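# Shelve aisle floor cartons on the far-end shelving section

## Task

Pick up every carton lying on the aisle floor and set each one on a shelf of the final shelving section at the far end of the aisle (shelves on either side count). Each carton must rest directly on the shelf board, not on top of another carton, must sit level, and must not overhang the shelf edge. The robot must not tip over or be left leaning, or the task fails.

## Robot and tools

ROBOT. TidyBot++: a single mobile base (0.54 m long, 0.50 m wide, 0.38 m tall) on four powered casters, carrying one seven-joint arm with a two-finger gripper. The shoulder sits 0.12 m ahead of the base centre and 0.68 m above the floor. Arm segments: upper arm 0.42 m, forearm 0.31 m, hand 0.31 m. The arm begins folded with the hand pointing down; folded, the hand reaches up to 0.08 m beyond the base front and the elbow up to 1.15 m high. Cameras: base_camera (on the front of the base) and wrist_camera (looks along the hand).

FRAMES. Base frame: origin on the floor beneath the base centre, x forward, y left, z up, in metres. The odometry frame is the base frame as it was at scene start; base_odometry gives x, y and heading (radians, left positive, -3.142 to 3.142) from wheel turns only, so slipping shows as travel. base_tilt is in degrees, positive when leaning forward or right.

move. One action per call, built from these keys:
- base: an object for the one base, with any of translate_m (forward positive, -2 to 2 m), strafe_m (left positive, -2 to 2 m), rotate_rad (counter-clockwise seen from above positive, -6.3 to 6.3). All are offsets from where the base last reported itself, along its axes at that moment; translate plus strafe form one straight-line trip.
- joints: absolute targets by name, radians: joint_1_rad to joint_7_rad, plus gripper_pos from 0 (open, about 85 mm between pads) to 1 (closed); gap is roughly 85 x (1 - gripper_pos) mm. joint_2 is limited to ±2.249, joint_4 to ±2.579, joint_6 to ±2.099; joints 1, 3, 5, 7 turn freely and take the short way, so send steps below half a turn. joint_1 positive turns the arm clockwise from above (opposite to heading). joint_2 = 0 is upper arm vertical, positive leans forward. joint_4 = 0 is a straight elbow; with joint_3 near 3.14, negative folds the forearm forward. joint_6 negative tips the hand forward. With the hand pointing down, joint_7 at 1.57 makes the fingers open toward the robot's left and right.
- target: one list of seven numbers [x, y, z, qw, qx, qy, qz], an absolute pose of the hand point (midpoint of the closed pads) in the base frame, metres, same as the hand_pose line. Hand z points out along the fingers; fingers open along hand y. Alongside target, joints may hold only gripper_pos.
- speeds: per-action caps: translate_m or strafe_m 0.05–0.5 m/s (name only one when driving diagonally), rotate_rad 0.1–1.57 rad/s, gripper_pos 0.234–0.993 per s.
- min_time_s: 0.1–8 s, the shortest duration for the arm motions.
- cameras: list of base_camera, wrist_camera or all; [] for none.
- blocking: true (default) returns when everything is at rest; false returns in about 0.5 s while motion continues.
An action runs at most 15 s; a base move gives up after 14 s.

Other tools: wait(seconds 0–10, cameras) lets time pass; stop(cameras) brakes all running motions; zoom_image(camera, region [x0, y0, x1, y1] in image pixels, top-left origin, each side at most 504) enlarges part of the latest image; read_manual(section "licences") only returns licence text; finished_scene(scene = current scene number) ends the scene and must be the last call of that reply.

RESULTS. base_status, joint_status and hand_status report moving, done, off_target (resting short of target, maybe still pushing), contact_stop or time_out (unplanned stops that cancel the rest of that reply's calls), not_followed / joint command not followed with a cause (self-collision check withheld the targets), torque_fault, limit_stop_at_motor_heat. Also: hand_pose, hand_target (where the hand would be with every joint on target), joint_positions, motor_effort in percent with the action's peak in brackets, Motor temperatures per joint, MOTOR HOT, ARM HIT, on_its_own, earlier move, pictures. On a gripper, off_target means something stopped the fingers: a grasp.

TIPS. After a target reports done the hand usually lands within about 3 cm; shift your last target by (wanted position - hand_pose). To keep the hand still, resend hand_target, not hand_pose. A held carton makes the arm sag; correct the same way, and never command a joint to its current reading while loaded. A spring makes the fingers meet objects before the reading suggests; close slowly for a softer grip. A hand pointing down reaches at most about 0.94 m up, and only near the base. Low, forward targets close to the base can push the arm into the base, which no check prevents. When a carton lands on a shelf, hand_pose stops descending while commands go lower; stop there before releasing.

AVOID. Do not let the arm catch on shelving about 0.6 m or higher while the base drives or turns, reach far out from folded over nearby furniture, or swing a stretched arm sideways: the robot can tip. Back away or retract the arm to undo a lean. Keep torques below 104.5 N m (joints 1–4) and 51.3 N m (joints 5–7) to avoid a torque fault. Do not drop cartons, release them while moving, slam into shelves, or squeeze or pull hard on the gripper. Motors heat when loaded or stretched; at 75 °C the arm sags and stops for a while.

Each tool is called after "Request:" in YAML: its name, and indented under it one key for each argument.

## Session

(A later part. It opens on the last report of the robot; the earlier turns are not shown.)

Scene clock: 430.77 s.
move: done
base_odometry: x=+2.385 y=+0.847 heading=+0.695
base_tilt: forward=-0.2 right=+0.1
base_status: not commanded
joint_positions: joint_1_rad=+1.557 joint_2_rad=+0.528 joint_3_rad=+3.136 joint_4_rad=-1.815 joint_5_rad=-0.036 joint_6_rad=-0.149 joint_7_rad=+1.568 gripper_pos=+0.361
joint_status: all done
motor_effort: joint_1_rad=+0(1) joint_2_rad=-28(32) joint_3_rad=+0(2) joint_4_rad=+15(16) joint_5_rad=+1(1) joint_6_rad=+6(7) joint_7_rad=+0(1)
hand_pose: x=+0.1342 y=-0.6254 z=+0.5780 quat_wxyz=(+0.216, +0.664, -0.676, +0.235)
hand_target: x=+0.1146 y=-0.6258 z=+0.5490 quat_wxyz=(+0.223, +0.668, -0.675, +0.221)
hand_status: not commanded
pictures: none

Request:
move:
  joints: {"joint_2_rad": 0.553, "joint_4_rad": -1.815}
  min_time_s: 0.8

Request:
move:
  joints: {"gripper_pos": 0.1}
  speeds: {"gripper_pos": 0.3}

Request:
move:
  joints: {"joint_2_rad": 0.4, "joint_4_rad": -1.73, "joint_6_rad": -0.34, "gripper_pos": 0.0}
  min_time_s: 1.8

Request:
move:
  joints: {"joint_2_rad": -0.372, "joint_4_rad": -2.545, "joint_6_rad": -0.358}
  min_time_s: 2.5
  cameras: ["wrist_camera"]

Scene clock: 437.97 s.
move: done
base_odometry: x=+2.385 y=+0.847 heading=+0.695
base_tilt: forward=-0.2 right=+0.1
base_status: not commanded
joint_positions: joint_1_rad=+1.557 joint_2_rad=+0.528 joint_3_rad=+3.136 joint_4_rad=-1.815 joint_5_rad=-0.036 joint_6_rad=-0.149 joint_7_rad=+1.568 gripper_pos=+0.361
joint_status: all done
motor_effort: joint_1_rad=+0(1) joint_2_rad=-29(30) joint_3_rad=+0(1) joint_4_rad=+15(15) joint_5_rad=+1(2) joint_6_rad=+6(8) joint_7_rad=+0(1)
hand_pose: x=+0.1342 y=-0.6254 z=+0.5780 quat_wxyz=(+0.216, +0.664, -0.676, +0.235)
hand_target: x=+0.1145 y=-0.6368 z=+0.5732 quat_wxyz=(+0.237, +0.663, -0.669, +0.235)
hand_status: not commanded
pictures: none

Scene clock: 439.43 s.
move: done
base_odometry: x=+2.385 y=+0.847 heading=+0.695
base_tilt: forward=-0.2 right=+0.1
base_status: not commanded
joint_positions: joint_1_rad=+1.557 joint_2_rad=+0.528 joint_3_rad=+3.136 joint_4_rad=-1.815 joint_5_rad=-0.036 joint_6_rad=-0.148 joint_7_rad=+1.568 gripper_pos=+0.101
joint_status: all done
motor_effort: joint_1_rad=+0(1) joint_2_rad=-30(31) joint_3_rad=+1(1) joint_4_rad=+15(15) joint_5_rad=+1(2) joint_6_rad=+6(7) joint_7_rad=+0(1)
hand_pose: x=+0.1342 y=-0.6256 z=+0.5782 quat_wxyz=(+0.217, +0.664, -0.676, +0.235)
hand_target: x=+0.1145 y=-0.6368 z=+0.5732 quat_wxyz=(+0.237, +0.663, -0.669, +0.235)
hand_status: not commanded
pictures: none

Scene clock: 441.57 s.
move: done
base_odometry: x=+2.385 y=+0.847 heading=+0.695
base_tilt: forward=-0.2 right=+0.1
base_status: not commanded
joint_positions: joint_1_rad=+1.557 joint_2_rad=+0.447 joint_3_rad=+3.136 joint_4_rad=-1.760 joint_5_rad=-0.036 joint_6_rad=-0.291 joint_7_rad=+1.568 gripper_pos=+0.002
joint_status: all done
motor_effort: joint_1_rad=+0(1) joint_2_rad=-29(32) joint_3_rad=+1(2) joint_4_rad=+16(16) joint_5_rad=+1(2) joint_6_rad=+5(8) joint_7_rad=+0(1)
hand_pose: x=+0.1356 y=-0.6213 z=+0.6253 quat_wxyz=(+0.213, +0.666, -0.676, +0.234)
hand_target: x=+0.1146 y=-0.6240 z=+0.6589 quat_wxyz=(+0.234, +0.665, -0.671, +0.232)
hand_status: not commanded
pictures: none

Scene clock: 444.37 s.
move: done
base_odometry: x=+2.385 y=+0.847 heading=+0.695
base_tilt: forward=-0.2 right=+0.1
base_status: not commanded
joint_positions: joint_1_rad=+1.557 joint_2_rad=-0.347 joint_3_rad=+3.136 joint_4_rad=-2.536 joint_5_rad=-0.036 joint_6_rad=-0.312 joint_7_rad=+1.568 gripper_pos=+0.002
joint_status: all done
motor_effort: joint_1_rad=-1(1) joint_2_rad=-4(31) joint_3_rad=+2(2) joint_4_rad=+16(18) joint_5_rad=+1(2) joint_6_rad=+7(8) joint_7_rad=+0(1)
hand_pose: x=+0.1295 y=-0.2991 z=+0.6460 quat_wxyz=(+0.213, +0.667, -0.675, +0.232)
hand_target: x=+0.1177 y=-0.2846 z=+0.6407 quat_wxyz=(+0.214, +0.671, -0.678, +0.212)
hand_status: not commanded
Images, in order (width x height): wrist_camera 644x476.

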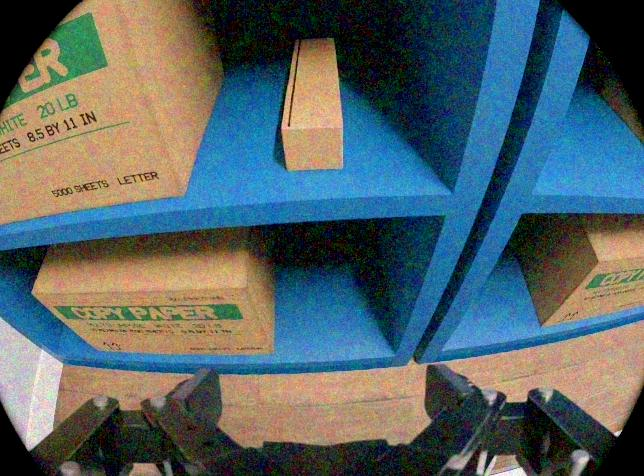

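Request:
move:
  base: {"translate_m": -1.573, "strafe_m": -0.1945}
  joints: {"joint_1_rad": 0.0, "joint_5_rad": 0.07}
  min_time_s: 2.5
  cameras: ["base_camera"]

Request:
move:
  joints: {"joint_1_rad": -1.57, "joint_2_rad": 1.49, "joint_4_rad": -1.765, "joint_6_rad": 0.76}
  min_time_s: 3.5
  cameras: ["wrist_camera"]

Scene clock: 484.07 s.
move: done
base_odometry: x=+1.302 y=-0.310 heading=+0.695
base_tilt: forward=-0.2 right=+0.1
base_status: done
joint_positions: joint_1_rad=+0.025 joint_2_rad=-0.357 joint_3_rad=+3.136 joint_4_rad=-2.539 joint_5_rad=+0.032 joint_6_rad=-0.315 joint_7_rad=+1.568 gripper_pos=+0.002
joint_status: all done
motor_effort: joint_1_rad=+0(2) joint_2_rad=-4(5) joint_3_rad=+1(3) joint_4_rad=+16(18) joint_5_rad=+1(2) joint_6_rad=+6(7) joint_7_rad=+0(1)
hand_pose: x=+0.4162 y=-0.0075 z=+0.6466 quat_wxyz=(+0.013, +0.949, +0.003, +0.316)
hand_target: x=+0.4037 y=-0.0063 z=+0.6409 quat_wxyz=(+0.022, +0.953, +0.028, +0.300)
hand_status: not commanded
Images, in order (width x height): base_camera 644x364.

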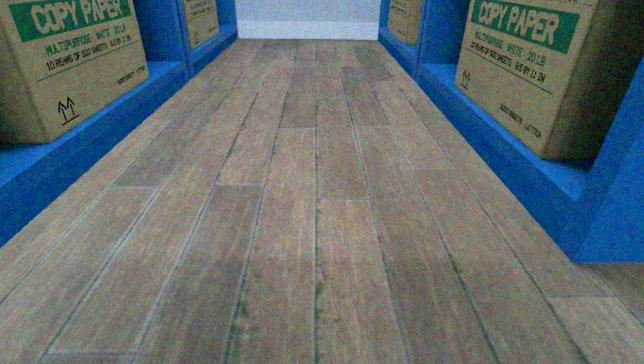

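Scene clock: 488.13 s.
move: done
base_odometry: x=+1.302 y=-0.310 heading=+0.695
base_tilt: forward=-0.2 right=+0.1
base_status: not commanded
joint_positions: joint_1_rad=-1.552 joint_2_rad=+1.449 joint_3_rad=+3.136 joint_4_rad=-1.782 joint_5_rad=+0.035 joint_6_rad=+0.702 joint_7_rad=+1.568 gripper_pos=+0.002
joint_status: all done
motor_effort: joint_1_rad=+1(3) joint_2_rad=-34(38) joint_3_rad=+0(2) joint_4_rad=+3(17) joint_5_rad=+2(2) joint_6_rad=+6(7) joint_7_rad=+0(1)
hand_pose: x=+0.1181 y=+0.5684 z=+0.1653 quat_wxyz=(-0.218, +0.670, +0.678, +0.208)
hand_target: x=+0.1031 y=+0.5708 z=+0.1550 quat_wxyz=(-0.235, +0.648, +0.692, +0.214)
hand_status: not commanded
Images, in order (width x height): wrist_camera 644x476.

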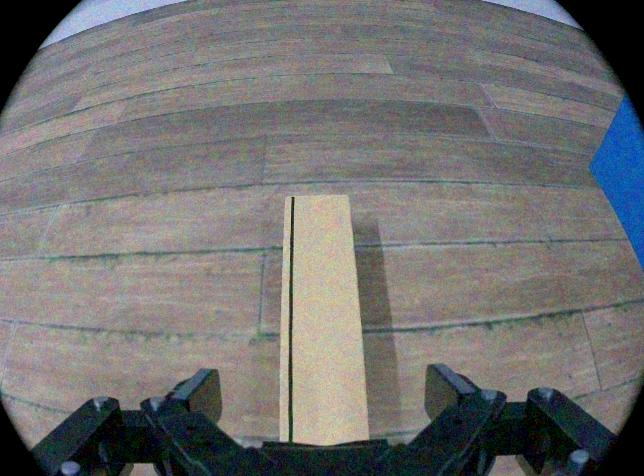

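Request:
move:
  joints: {"joint_2_rad": 1.788, "joint_4_rad": -1.458, "joint_6_rad": 0.77}
  min_time_s: 3
  cameras: ["wrist_camera"]

Request:
move:
  joints: {"gripper_pos": 0.34}
  speeds: {"gripper_pos": 0.234}

Request:
move:
  joints: {"gripper_pos": 0.352}
  speeds: {"gripper_pos": 0.234}

Request:
move:
  joints: {"gripper_pos": 0.365}
  speeds: {"gripper_pos": 0.234}
  cameras: ["wrist_camera"]

Scene clock: 501.00 s.
move: done
base_odometry: x=+1.302 y=-0.310 heading=+0.695
base_tilt: forward=-0.2 right=+0.0
base_status: not commanded
joint_positions: joint_1_rad=-1.552 joint_2_rad=+1.741 joint_3_rad=+3.136 joint_4_rad=-1.475 joint_5_rad=+0.035 joint_6_rad=+0.713 joint_7_rad=+1.568 gripper_pos=+0.002
joint_status: all done
motor_effort: joint_1_rad=+0(1) joint_2_rad=-35(36) joint_3_rad=+0(1) joint_4_rad=+3(4) joint_5_rad=+0(2) joint_6_rad=+6(7) joint_7_rad=+0(1)
hand_pose: x=+0.1185 y=+0.5769 z=+0.0472 quat_wxyz=(-0.227, +0.668, +0.674, +0.217)
hand_target: x=+0.1030 y=+0.5698 z=+0.0337 quat_wxyz=(-0.241, +0.646, +0.690, +0.220)
hand_status: not commanded
Images, in order (width x height): wrist_camera 644x476.

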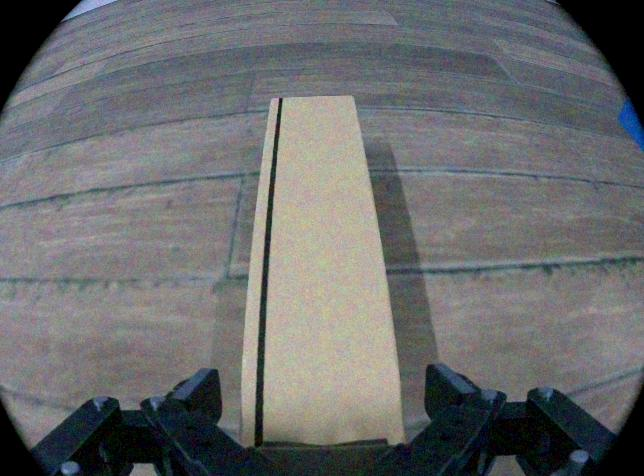

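Scene clock: 503.27 s.
move: done
base_odometry: x=+1.302 y=-0.310 heading=+0.695
base_tilt: forward=-0.2 right=+0.0
base_status: not commanded
joint_positions: joint_1_rad=-1.552 joint_2_rad=+1.741 joint_3_rad=+3.136 joint_4_rad=-1.475 joint_5_rad=+0.035 joint_6_rad=+0.715 joint_7_rad=+1.568 gripper_pos=+0.337
joint_status: all done
motor_effort: joint_1_rad=+0(1) joint_2_rad=-34(35) joint_3_rad=+0(1) joint_4_rad=+3(4) joint_5_rad=+1(2) joint_6_rad=+6(7) joint_7_rad=+0(1)
hand_pose: x=+0.1185 y=+0.5773 z=+0.0474 quat_wxyz=(-0.227, +0.668, +0.674, +0.218)
hand_target: x=+0.1030 y=+0.5698 z=+0.0337 quat_wxyz=(-0.241, +0.646, +0.690, +0.220)
hand_status: not commanded
pictures: none

Scene clock: 504.20 s.
move: done
base_odometry: x=+1.302 y=-0.310 heading=+0.695
base_tilt: forward=-0.2 right=+0.0
base_status: not commanded
joint_positions: joint_1_rad=-1.552 joint_2_rad=+1.741 joint_3_rad=+3.136 joint_4_rad=-1.475 joint_5_rad=+0.035 joint_6_rad=+0.715 joint_7_rad=+1.568 gripper_pos=+0.349
joint_status: all done
motor_effort: joint_1_rad=+1(1) joint_2_rad=-34(35) joint_3_rad=+0(1) joint_4_rad=+4(4) joint_5_rad=+1(2) joint_6_rad=+5(7) joint_7_rad=+0(1)
hand_pose: x=+0.1185 y=+0.5776 z=+0.0476 quat_wxyz=(-0.228, +0.668, +0.674, +0.218)
hand_target: x=+0.1030 y=+0.5698 z=+0.0337 quat_wxyz=(-0.241, +0.646, +0.690, +0.220)
hand_status: not commanded
pictures: none

Scene clock: 505.13 s.
move: done
base_odometry: x=+1.302 y=-0.310 heading=+0.695
base_tilt: forward=-0.2 right=+0.0
base_status: not commanded
joint_positions: joint_1_rad=-1.552 joint_2_rad=+1.741 joint_3_rad=+3.136 joint_4_rad=-1.475 joint_5_rad=+0.035 joint_6_rad=+0.716 joint_7_rad=+1.568 gripper_pos=+0.361
joint_status: all done
motor_effort: joint_1_rad=+0(1) joint_2_rad=-33(34) joint_3_rad=+1(1) joint_4_rad=+3(4) joint_5_rad=+1(2) joint_6_rad=+5(6) joint_7_rad=+0(1)
hand_pose: x=+0.1185 y=+0.5778 z=+0.0478 quat_wxyz=(-0.228, +0.668, +0.674, +0.219)
hand_target: x=+0.1030 y=+0.5698 z=+0.0337 quat_wxyz=(-0.241, +0.646, +0.690, +0.220)
hand_status: not commanded
Images, in order (width x height): wrist_camera 644x476.

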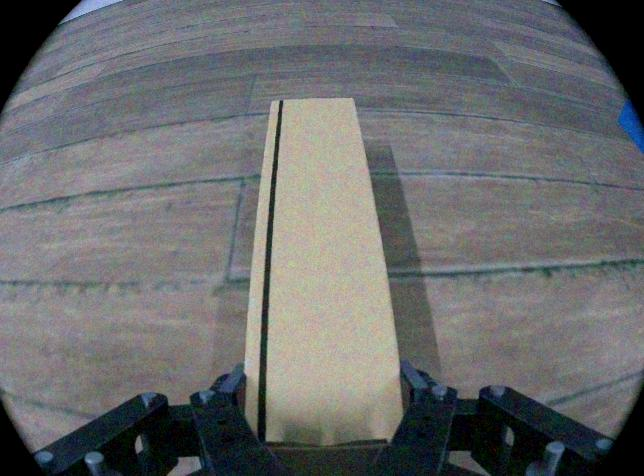

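Request:
move:
  joints: {"joint_2_rad": -0.372, "joint_4_rad": -2.545, "joint_6_rad": -0.358}
  min_time_s: 3.8

Request:
move:
  joints: {"joint_1_rad": 0.0}
  min_time_s: 2.5

Request:
move:
  base: {"translate_m": 1.59, "strafe_m": -0.03}
  speeds: {"translate_m": 0.4}
  cameras: ["all"]

Scene clock: 524.87 s.
move: done
base_odometry: x=+1.302 y=-0.310 heading=+0.695
base_tilt: forward=-0.2 right=+0.1
base_status: not commanded
joint_positions: joint_1_rad=-1.552 joint_2_rad=-0.345 joint_3_rad=+3.136 joint_4_rad=-2.535 joint_5_rad=+0.035 joint_6_rad=-0.309 joint_7_rad=+1.568 gripper_pos=+0.361
joint_status: all done
motor_effort: joint_1_rad=+0(1) joint_2_rad=-4(40) joint_3_rad=+2(2) joint_4_rad=+17(17) joint_5_rad=+2(2) joint_6_rad=+7(9) joint_7_rad=+0(1)
hand_pose: x=+0.1251 y=+0.3001 z=+0.6461 quat_wxyz=(-0.214, +0.666, +0.676, +0.232)
hand_target: x=+0.1255 y=+0.2847 z=+0.6409 quat_wxyz=(-0.197, +0.655, +0.693, +0.228)
hand_status: not commanded
pictures: none

Scene clock: 527.67 s.
move: done
base_odometry: x=+1.302 y=-0.310 heading=+0.695
base_tilt: forward=-0.2 right=+0.1
base_status: not commanded
joint_positions: joint_1_rad=-0.024 joint_2_rad=-0.345 joint_3_rad=+3.136 joint_4_rad=-2.535 joint_5_rad=+0.035 joint_6_rad=-0.311 joint_7_rad=+1.568 gripper_pos=+0.361
joint_status: all done
motor_effort: joint_1_rad=+0(2) joint_2_rad=-3(6) joint_3_rad=+1(2) joint_4_rad=+17(17) joint_5_rad=+1(2) joint_6_rad=+6(8) joint_7_rad=-1(1)
hand_pose: x=+0.4185 y=+0.0069 z=+0.6457 quat_wxyz=(+0.006, +0.949, +0.027, +0.315)
hand_target: x=+0.4037 y=-0.0063 z=+0.6409 quat_wxyz=(+0.022, +0.953, +0.028, +0.300)
hand_status: not commanded
pictures: none

Scene clock: 532.73 s.
move: done
base_odometry: x=+2.542 y=+0.685 heading=+0.695
base_tilt: forward=-0.2 right=+0.1
base_status: done
joint_positions: joint_1_rad=-0.024 joint_2_rad=-0.357 joint_3_rad=+3.136 joint_4_rad=-2.542 joint_5_rad=+0.035 joint_6_rad=-0.317 joint_7_rad=+1.568 gripper_pos=+0.361
joint_status: not commanded
motor_effort: joint_1_rad=+0(1) joint_2_rad=-4(6) joint_3_rad=+2(2) joint_4_rad=+17(18) joint_5_rad=+1(2) joint_6_rad=+6(8) joint_7_rad=+0(1)
hand_pose: x=+0.4145 y=+0.0066 z=+0.6450 quat_wxyz=(+0.006, +0.949, +0.027, +0.314)
hand_target: x=+0.4037 y=-0.0063 z=+0.6409 quat_wxyz=(+0.022, +0.953, +0.028, +0.300)
hand_status: not commanded
pictures: base_camera, wrist_camera
Images, in order (width x height): base_camera 644x364, wrist_camera 644x476.

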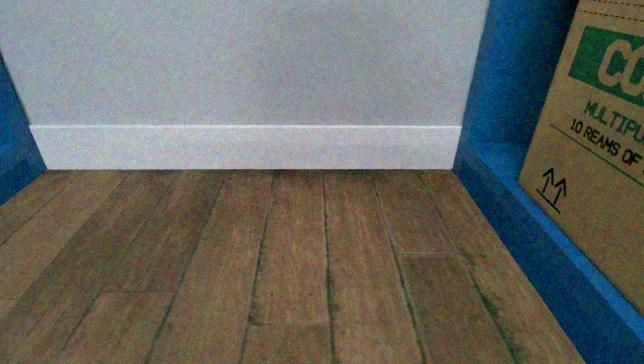

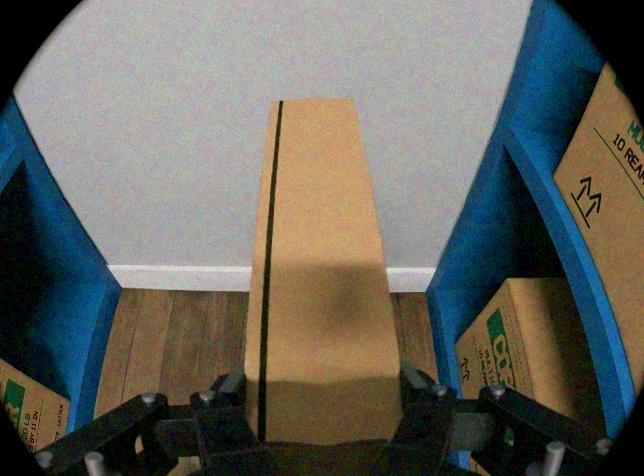

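Request:
move:
  base: {"strafe_m": 0.035}

Request:
move:
  joints: {"joint_1_rad": -1.57}
  min_time_s: 3
  cameras: ["wrist_camera"]

Scene clock: 539.47 s.
move: done
base_odometry: x=+2.519 y=+0.712 heading=+0.695
base_tilt: forward=-0.2 right=+0.1
base_status: done
joint_positions: joint_1_rad=-0.023 joint_2_rad=-0.357 joint_3_rad=+3.136 joint_4_rad=-2.542 joint_5_rad=+0.035 joint_6_rad=-0.317 joint_7_rad=+1.568 gripper_pos=+0.361
joint_status: not commanded
motor_effort: joint_1_rad=+0(1) joint_2_rad=-4(5) joint_3_rad=+1(3) joint_4_rad=+17(17) joint_5_rad=+1(2) joint_6_rad=+5(7) joint_7_rad=+0(1)
hand_pose: x=+0.4145 y=+0.0062 z=+0.6450 quat_wxyz=(+0.006, +0.949, +0.027, +0.314)
hand_target: x=+0.4037 y=-0.0063 z=+0.6409 quat_wxyz=(+0.022, +0.953, +0.028, +0.300)
hand_status: not commanded
pictures: none

Scene clock: 542.77 s.
move: done
base_odometry: x=+2.519 y=+0.712 heading=+0.695
base_tilt: forward=-0.2 right=+0.1
base_status: not commanded
joint_positions: joint_1_rad=-1.546 joint_2_rad=-0.357 joint_3_rad=+3.136 joint_4_rad=-2.542 joint_5_rad=+0.035 joint_6_rad=-0.317 joint_7_rad=+1.568 gripper_pos=+0.361
joint_status: all done
motor_effort: joint_1_rad=+0(1) joint_2_rad=-4(5) joint_3_rad=+2(3) joint_4_rad=+17(17) joint_5_rad=+1(2) joint_6_rad=+6(7) joint_7_rad=+0(1)
hand_pose: x=+0.1269 y=+0.2954 z=+0.6450 quat_wxyz=(-0.212, +0.669, +0.674, +0.232)
hand_target: x=+0.1255 y=+0.2847 z=+0.6409 quat_wxyz=(-0.197, +0.655, +0.693, +0.228)
hand_status: not commanded
Images, in order (width x height): wrist_camera 644x476.

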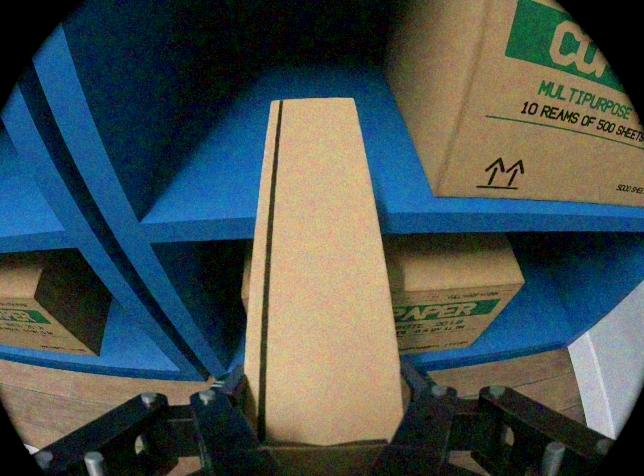

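Request:
move:
  base: {"translate_m": -0.03}
  joints: {"joint_2_rad": 0.455, "joint_4_rad": -1.80, "joint_6_rad": -0.2}
  min_time_s: 4.5
  cameras: ["wrist_camera"]

Scene clock: 559.27 s.
move: done
base_odometry: x=+2.496 y=+0.693 heading=+0.695
base_tilt: forward=-0.2 right=+0.1
base_status: done
joint_positions: joint_1_rad=-1.548 joint_2_rad=+0.419 joint_3_rad=+3.136 joint_4_rad=-1.831 joint_5_rad=+0.035 joint_6_rad=-0.259 joint_7_rad=+1.568 gripper_pos=+0.361
joint_status: all done
motor_effort: joint_1_rad=+0(1) joint_2_rad=-28(29) joint_3_rad=+0(3) joint_4_rad=+16(18) joint_5_rad=+1(2) joint_6_rad=+6(8) joint_7_rad=+0(1)
hand_pose: x=+0.1308 y=+0.5998 z=+0.6177 quat_wxyz=(-0.212, +0.669, +0.675, +0.228)
hand_target: x=+0.1225 y=+0.6259 z=+0.6204 quat_wxyz=(-0.225, +0.645, +0.686, +0.251)
hand_status: not commanded
Images, in order (width x height): wrist_camera 644x476.

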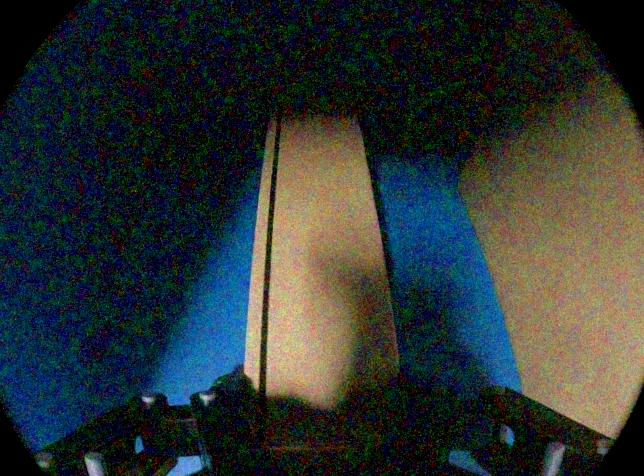

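Request:
move:
  joints: {"joint_2_rad": 0.504, "joint_4_rad": -1.881, "joint_6_rad": -0.098}
  min_time_s: 2

Request:
move:
  joints: {"joint_2_rad": 0.512, "joint_4_rad": -1.887, "joint_6_rad": -0.085}
  min_time_s: 1.2
  cameras: ["wrist_camera"]

Scene clock: 571.03 s.
move: done
base_odometry: x=+2.496 y=+0.693 heading=+0.695
base_tilt: forward=-0.2 right=+0.1
base_status: not commanded
joint_positions: joint_1_rad=-1.548 joint_2_rad=+0.462 joint_3_rad=+3.136 joint_4_rad=-1.870 joint_5_rad=+0.035 joint_6_rad=-0.158 joint_7_rad=+1.568 gripper_pos=+0.361
joint_status: all done
motor_effort: joint_1_rad=+0(1) joint_2_rad=-30(30) joint_3_rad=+1(2) joint_4_rad=+15(17) joint_5_rad=+1(2) joint_6_rad=+6(8) joint_7_rad=-1(1)
hand_pose: x=+0.1298 y=+0.6039 z=+0.5943 quat_wxyz=(-0.220, +0.666, +0.674, +0.233)
hand_target: x=+0.1203 y=+0.6095 z=+0.5755 quat_wxyz=(-0.218, +0.646, +0.691, +0.239)
hand_status: not commanded
pictures: none

Scene clock: 572.53 s.
move: done
base_odometry: x=+2.496 y=+0.693 heading=+0.695
base_tilt: forward=-0.2 right=+0.1
base_status: not commanded
joint_positions: joint_1_rad=-1.548 joint_2_rad=+0.469 joint_3_rad=+3.136 joint_4_rad=-1.874 joint_5_rad=+0.035 joint_6_rad=-0.145 joint_7_rad=+1.568 gripper_pos=+0.361
joint_status: all done
motor_effort: joint_1_rad=+0(1) joint_2_rad=-29(30) joint_3_rad=+1(2) joint_4_rad=+15(16) joint_5_rad=+1(2) joint_6_rad=+6(7) joint_7_rad=+0(1)
hand_pose: x=+0.1297 y=+0.6043 z=+0.5907 quat_wxyz=(-0.220, +0.666, +0.674, +0.233)
hand_target: x=+0.1200 y=+0.6090 z=+0.5707 quat_wxyz=(-0.218, +0.646, +0.691, +0.238)
hand_status: not commanded
Images, in order (width x height): wrist_camera 644x476.

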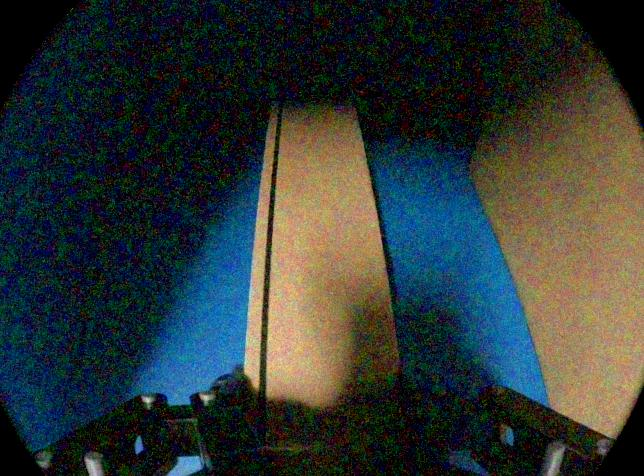

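Request:
move:
  joints: {"joint_2_rad": 0.521, "joint_4_rad": -1.892, "joint_6_rad": -0.08}
  min_time_s: 1.2

Request:
move:
  joints: {"joint_2_rad": 0.529, "joint_4_rad": -1.898, "joint_6_rad": -0.072}
  min_time_s: 1.2

Request:
move:
  joints: {"joint_2_rad": 0.537, "joint_4_rad": -1.904, "joint_6_rad": -0.064}
  min_time_s: 1.2

Scene clock: 581.47 s.
move: done
base_odometry: x=+2.496 y=+0.693 heading=+0.695
base_tilt: forward=-0.2 right=+0.0
base_status: not commanded
joint_positions: joint_1_rad=-1.548 joint_2_rad=+0.477 joint_3_rad=+3.136 joint_4_rad=-1.879 joint_5_rad=+0.035 joint_6_rad=-0.140 joint_7_rad=+1.568 gripper_pos=+0.361
joint_status: all done
motor_effort: joint_1_rad=-1(1) joint_2_rad=-29(30) joint_3_rad=+1(2) joint_4_rad=+15(16) joint_5_rad=+1(2) joint_6_rad=+6(7) joint_7_rad=-1(1)
hand_pose: x=+0.1296 y=+0.6024 z=+0.5843 quat_wxyz=(-0.218, +0.667, +0.675, +0.230)
hand_target: x=+0.1199 y=+0.6068 z=+0.5641 quat_wxyz=(-0.215, +0.647, +0.692, +0.235)
hand_status: not commanded
pictures: none

Scene clock: 582.97 s.
move: done
base_odometry: x=+2.496 y=+0.693 heading=+0.695
base_tilt: forward=-0.2 right=+0.0
base_status: not commanded
joint_positions: joint_1_rad=-1.548 joint_2_rad=+0.484 joint_3_rad=+3.136 joint_4_rad=-1.884 joint_5_rad=+0.035 joint_6_rad=-0.131 joint_7_rad=+1.568 gripper_pos=+0.361
joint_status: all done
motor_effort: joint_1_rad=+0(1) joint_2_rad=-29(30) joint_3_rad=+1(1) joint_4_rad=+15(16) joint_5_rad=+2(2) joint_6_rad=+7(8) joint_7_rad=+0(1)
hand_pose: x=+0.1295 y=+0.6017 z=+0.5802 quat_wxyz=(-0.217, +0.667, +0.675, +0.229)
hand_target: x=+0.1197 y=+0.6049 z=+0.5584 quat_wxyz=(-0.214, +0.648, +0.693, +0.233)
hand_status: not commanded
pictures: none

Scene clock: 584.47 s.
move: done
base_odometry: x=+2.496 y=+0.693 heading=+0.695
base_tilt: forward=-0.2 right=+0.0
base_status: not commanded
joint_positions: joint_1_rad=-1.548 joint_2_rad=+0.485 joint_3_rad=+3.136 joint_4_rad=-1.887 joint_5_rad=+0.035 joint_6_rad=-0.121 joint_7_rad=+1.568 gripper_pos=+0.361
joint_status: all done
motor_effort: joint_1_rad=+0(1) joint_2_rad=-28(29) joint_3_rad=+1(2) joint_4_rad=+14(16) joint_5_rad=+1(2) joint_6_rad=+6(7) joint_7_rad=+0(1)
hand_pose: x=+0.1294 y=+0.6026 z=+0.5801 quat_wxyz=(-0.219, +0.666, +0.674, +0.231)
hand_target: x=+0.1195 y=+0.6030 z=+0.5527 quat_wxyz=(-0.212, +0.648, +0.694, +0.230)
hand_status: not commanded
pictures: none

Request:
move:
  joints: {"joint_2_rad": 0.511, "joint_4_rad": -1.887}
  min_time_s: 0.8

Request:
move:
  joints: {"gripper_pos": 0.1}
  speeds: {"gripper_pos": 0.3}

Request:
move:
  joints: {"joint_2_rad": 0.35, "joint_4_rad": -1.80, "joint_6_rad": -0.31, "gripper_pos": 0.0}
  min_time_s: 1.8

Request:
move:
  joints: {"joint_2_rad": -0.372, "joint_4_rad": -2.545, "joint_6_rad": -0.358}
  min_time_s: 2.5
  cameras: ["wrist_camera"]

Scene clock: 593.97 s.
move: done
base_odometry: x=+2.496 y=+0.693 heading=+0.695
base_tilt: forward=-0.2 right=+0.1
base_status: not commanded
joint_positions: joint_1_rad=-1.548 joint_2_rad=+0.485 joint_3_rad=+3.136 joint_4_rad=-1.887 joint_5_rad=+0.035 joint_6_rad=-0.121 joint_7_rad=+1.568 gripper_pos=+0.361
joint_status: all done
motor_effort: joint_1_rad=+0(1) joint_2_rad=-28(29) joint_3_rad=+1(1) joint_4_rad=+14(16) joint_5_rad=+0(2) joint_6_rad=+7(7) joint_7_rad=+0(1)
hand_pose: x=+0.1294 y=+0.6026 z=+0.5801 quat_wxyz=(-0.219, +0.666, +0.674, +0.231)
hand_target: x=+0.1195 y=+0.6142 z=+0.5753 quat_wxyz=(-0.226, +0.644, +0.689, +0.245)
hand_status: not commanded
pictures: none

Scene clock: 595.43 s.
move: done
base_odometry: x=+2.496 y=+0.693 heading=+0.695
base_tilt: forward=-0.2 right=+0.0
base_status: not commanded
joint_positions: joint_1_rad=-1.548 joint_2_rad=+0.485 joint_3_rad=+3.136 joint_4_rad=-1.887 joint_5_rad=+0.035 joint_6_rad=-0.120 joint_7_rad=+1.568 gripper_pos=+0.101
joint_status: all done
motor_effort: joint_1_rad=+0(1) joint_2_rad=-28(29) joint_3_rad=+1(2) joint_4_rad=+15(15) joint_5_rad=+1(2) joint_6_rad=+7(7) joint_7_rad=-1(1)
hand_pose: x=+0.1294 y=+0.6028 z=+0.5802 quat_wxyz=(-0.219, +0.666, +0.674, +0.231)
hand_target: x=+0.1195 y=+0.6142 z=+0.5753 quat_wxyz=(-0.226, +0.644, +0.689, +0.245)
hand_status: not commanded
pictures: none

Scene clock: 597.57 s.
move: done
base_odometry: x=+2.496 y=+0.693 heading=+0.695
base_tilt: forward=-0.2 right=+0.0
base_status: not commanded
joint_positions: joint_1_rad=-1.548 joint_2_rad=+0.396 joint_3_rad=+3.136 joint_4_rad=-1.830 joint_5_rad=+0.035 joint_6_rad=-0.261 joint_7_rad=+1.568 gripper_pos=+0.002
joint_status: all done
motor_effort: joint_1_rad=+0(1) joint_2_rad=-27(31) joint_3_rad=+0(2) joint_4_rad=+16(16) joint_5_rad=+1(2) joint_6_rad=+6(7) joint_7_rad=+0(1)
hand_pose: x=+0.1309 y=+0.6010 z=+0.6317 quat_wxyz=(-0.219, +0.666, +0.673, +0.235)
hand_target: x=+0.1248 y=+0.6036 z=+0.6634 quat_wxyz=(-0.221, +0.647, +0.685, +0.251)
hand_status: not commanded
pictures: none

Scene clock: 600.37 s.
move: done
base_odometry: x=+2.496 y=+0.693 heading=+0.695
base_tilt: forward=-0.2 right=+0.1
base_status: not commanded
joint_positions: joint_1_rad=-1.548 joint_2_rad=-0.348 joint_3_rad=+3.136 joint_4_rad=-2.536 joint_5_rad=+0.035 joint_6_rad=-0.312 joint_7_rad=+1.568 gripper_pos=+0.002
joint_status: all done
motor_effort: joint_1_rad=+0(1) joint_2_rad=-4(29) joint_3_rad=+2(2) joint_4_rad=+16(17) joint_5_rad=+1(2) joint_6_rad=+5(7) joint_7_rad=+0(1)
hand_pose: x=+0.1263 y=+0.2990 z=+0.6459 quat_wxyz=(-0.213, +0.668, +0.675, +0.232)
hand_target: x=+0.1255 y=+0.2847 z=+0.6409 quat_wxyz=(-0.197, +0.655, +0.693, +0.228)
hand_status: not commanded
Images, in order (width x height): wrist_camera 644x476.

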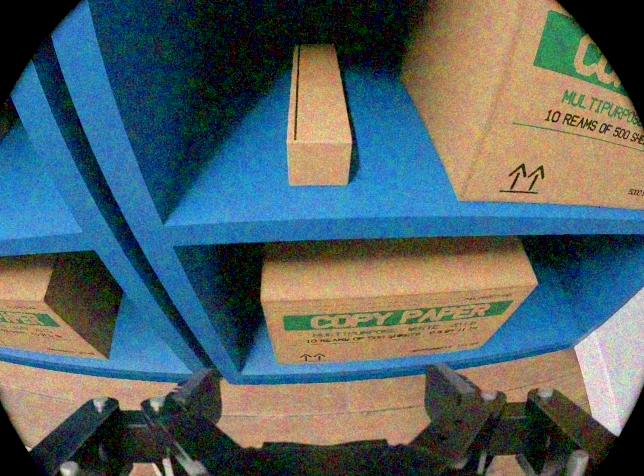

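Request:
finished_scene:
  scene: 2

The scene is finished: the task was done.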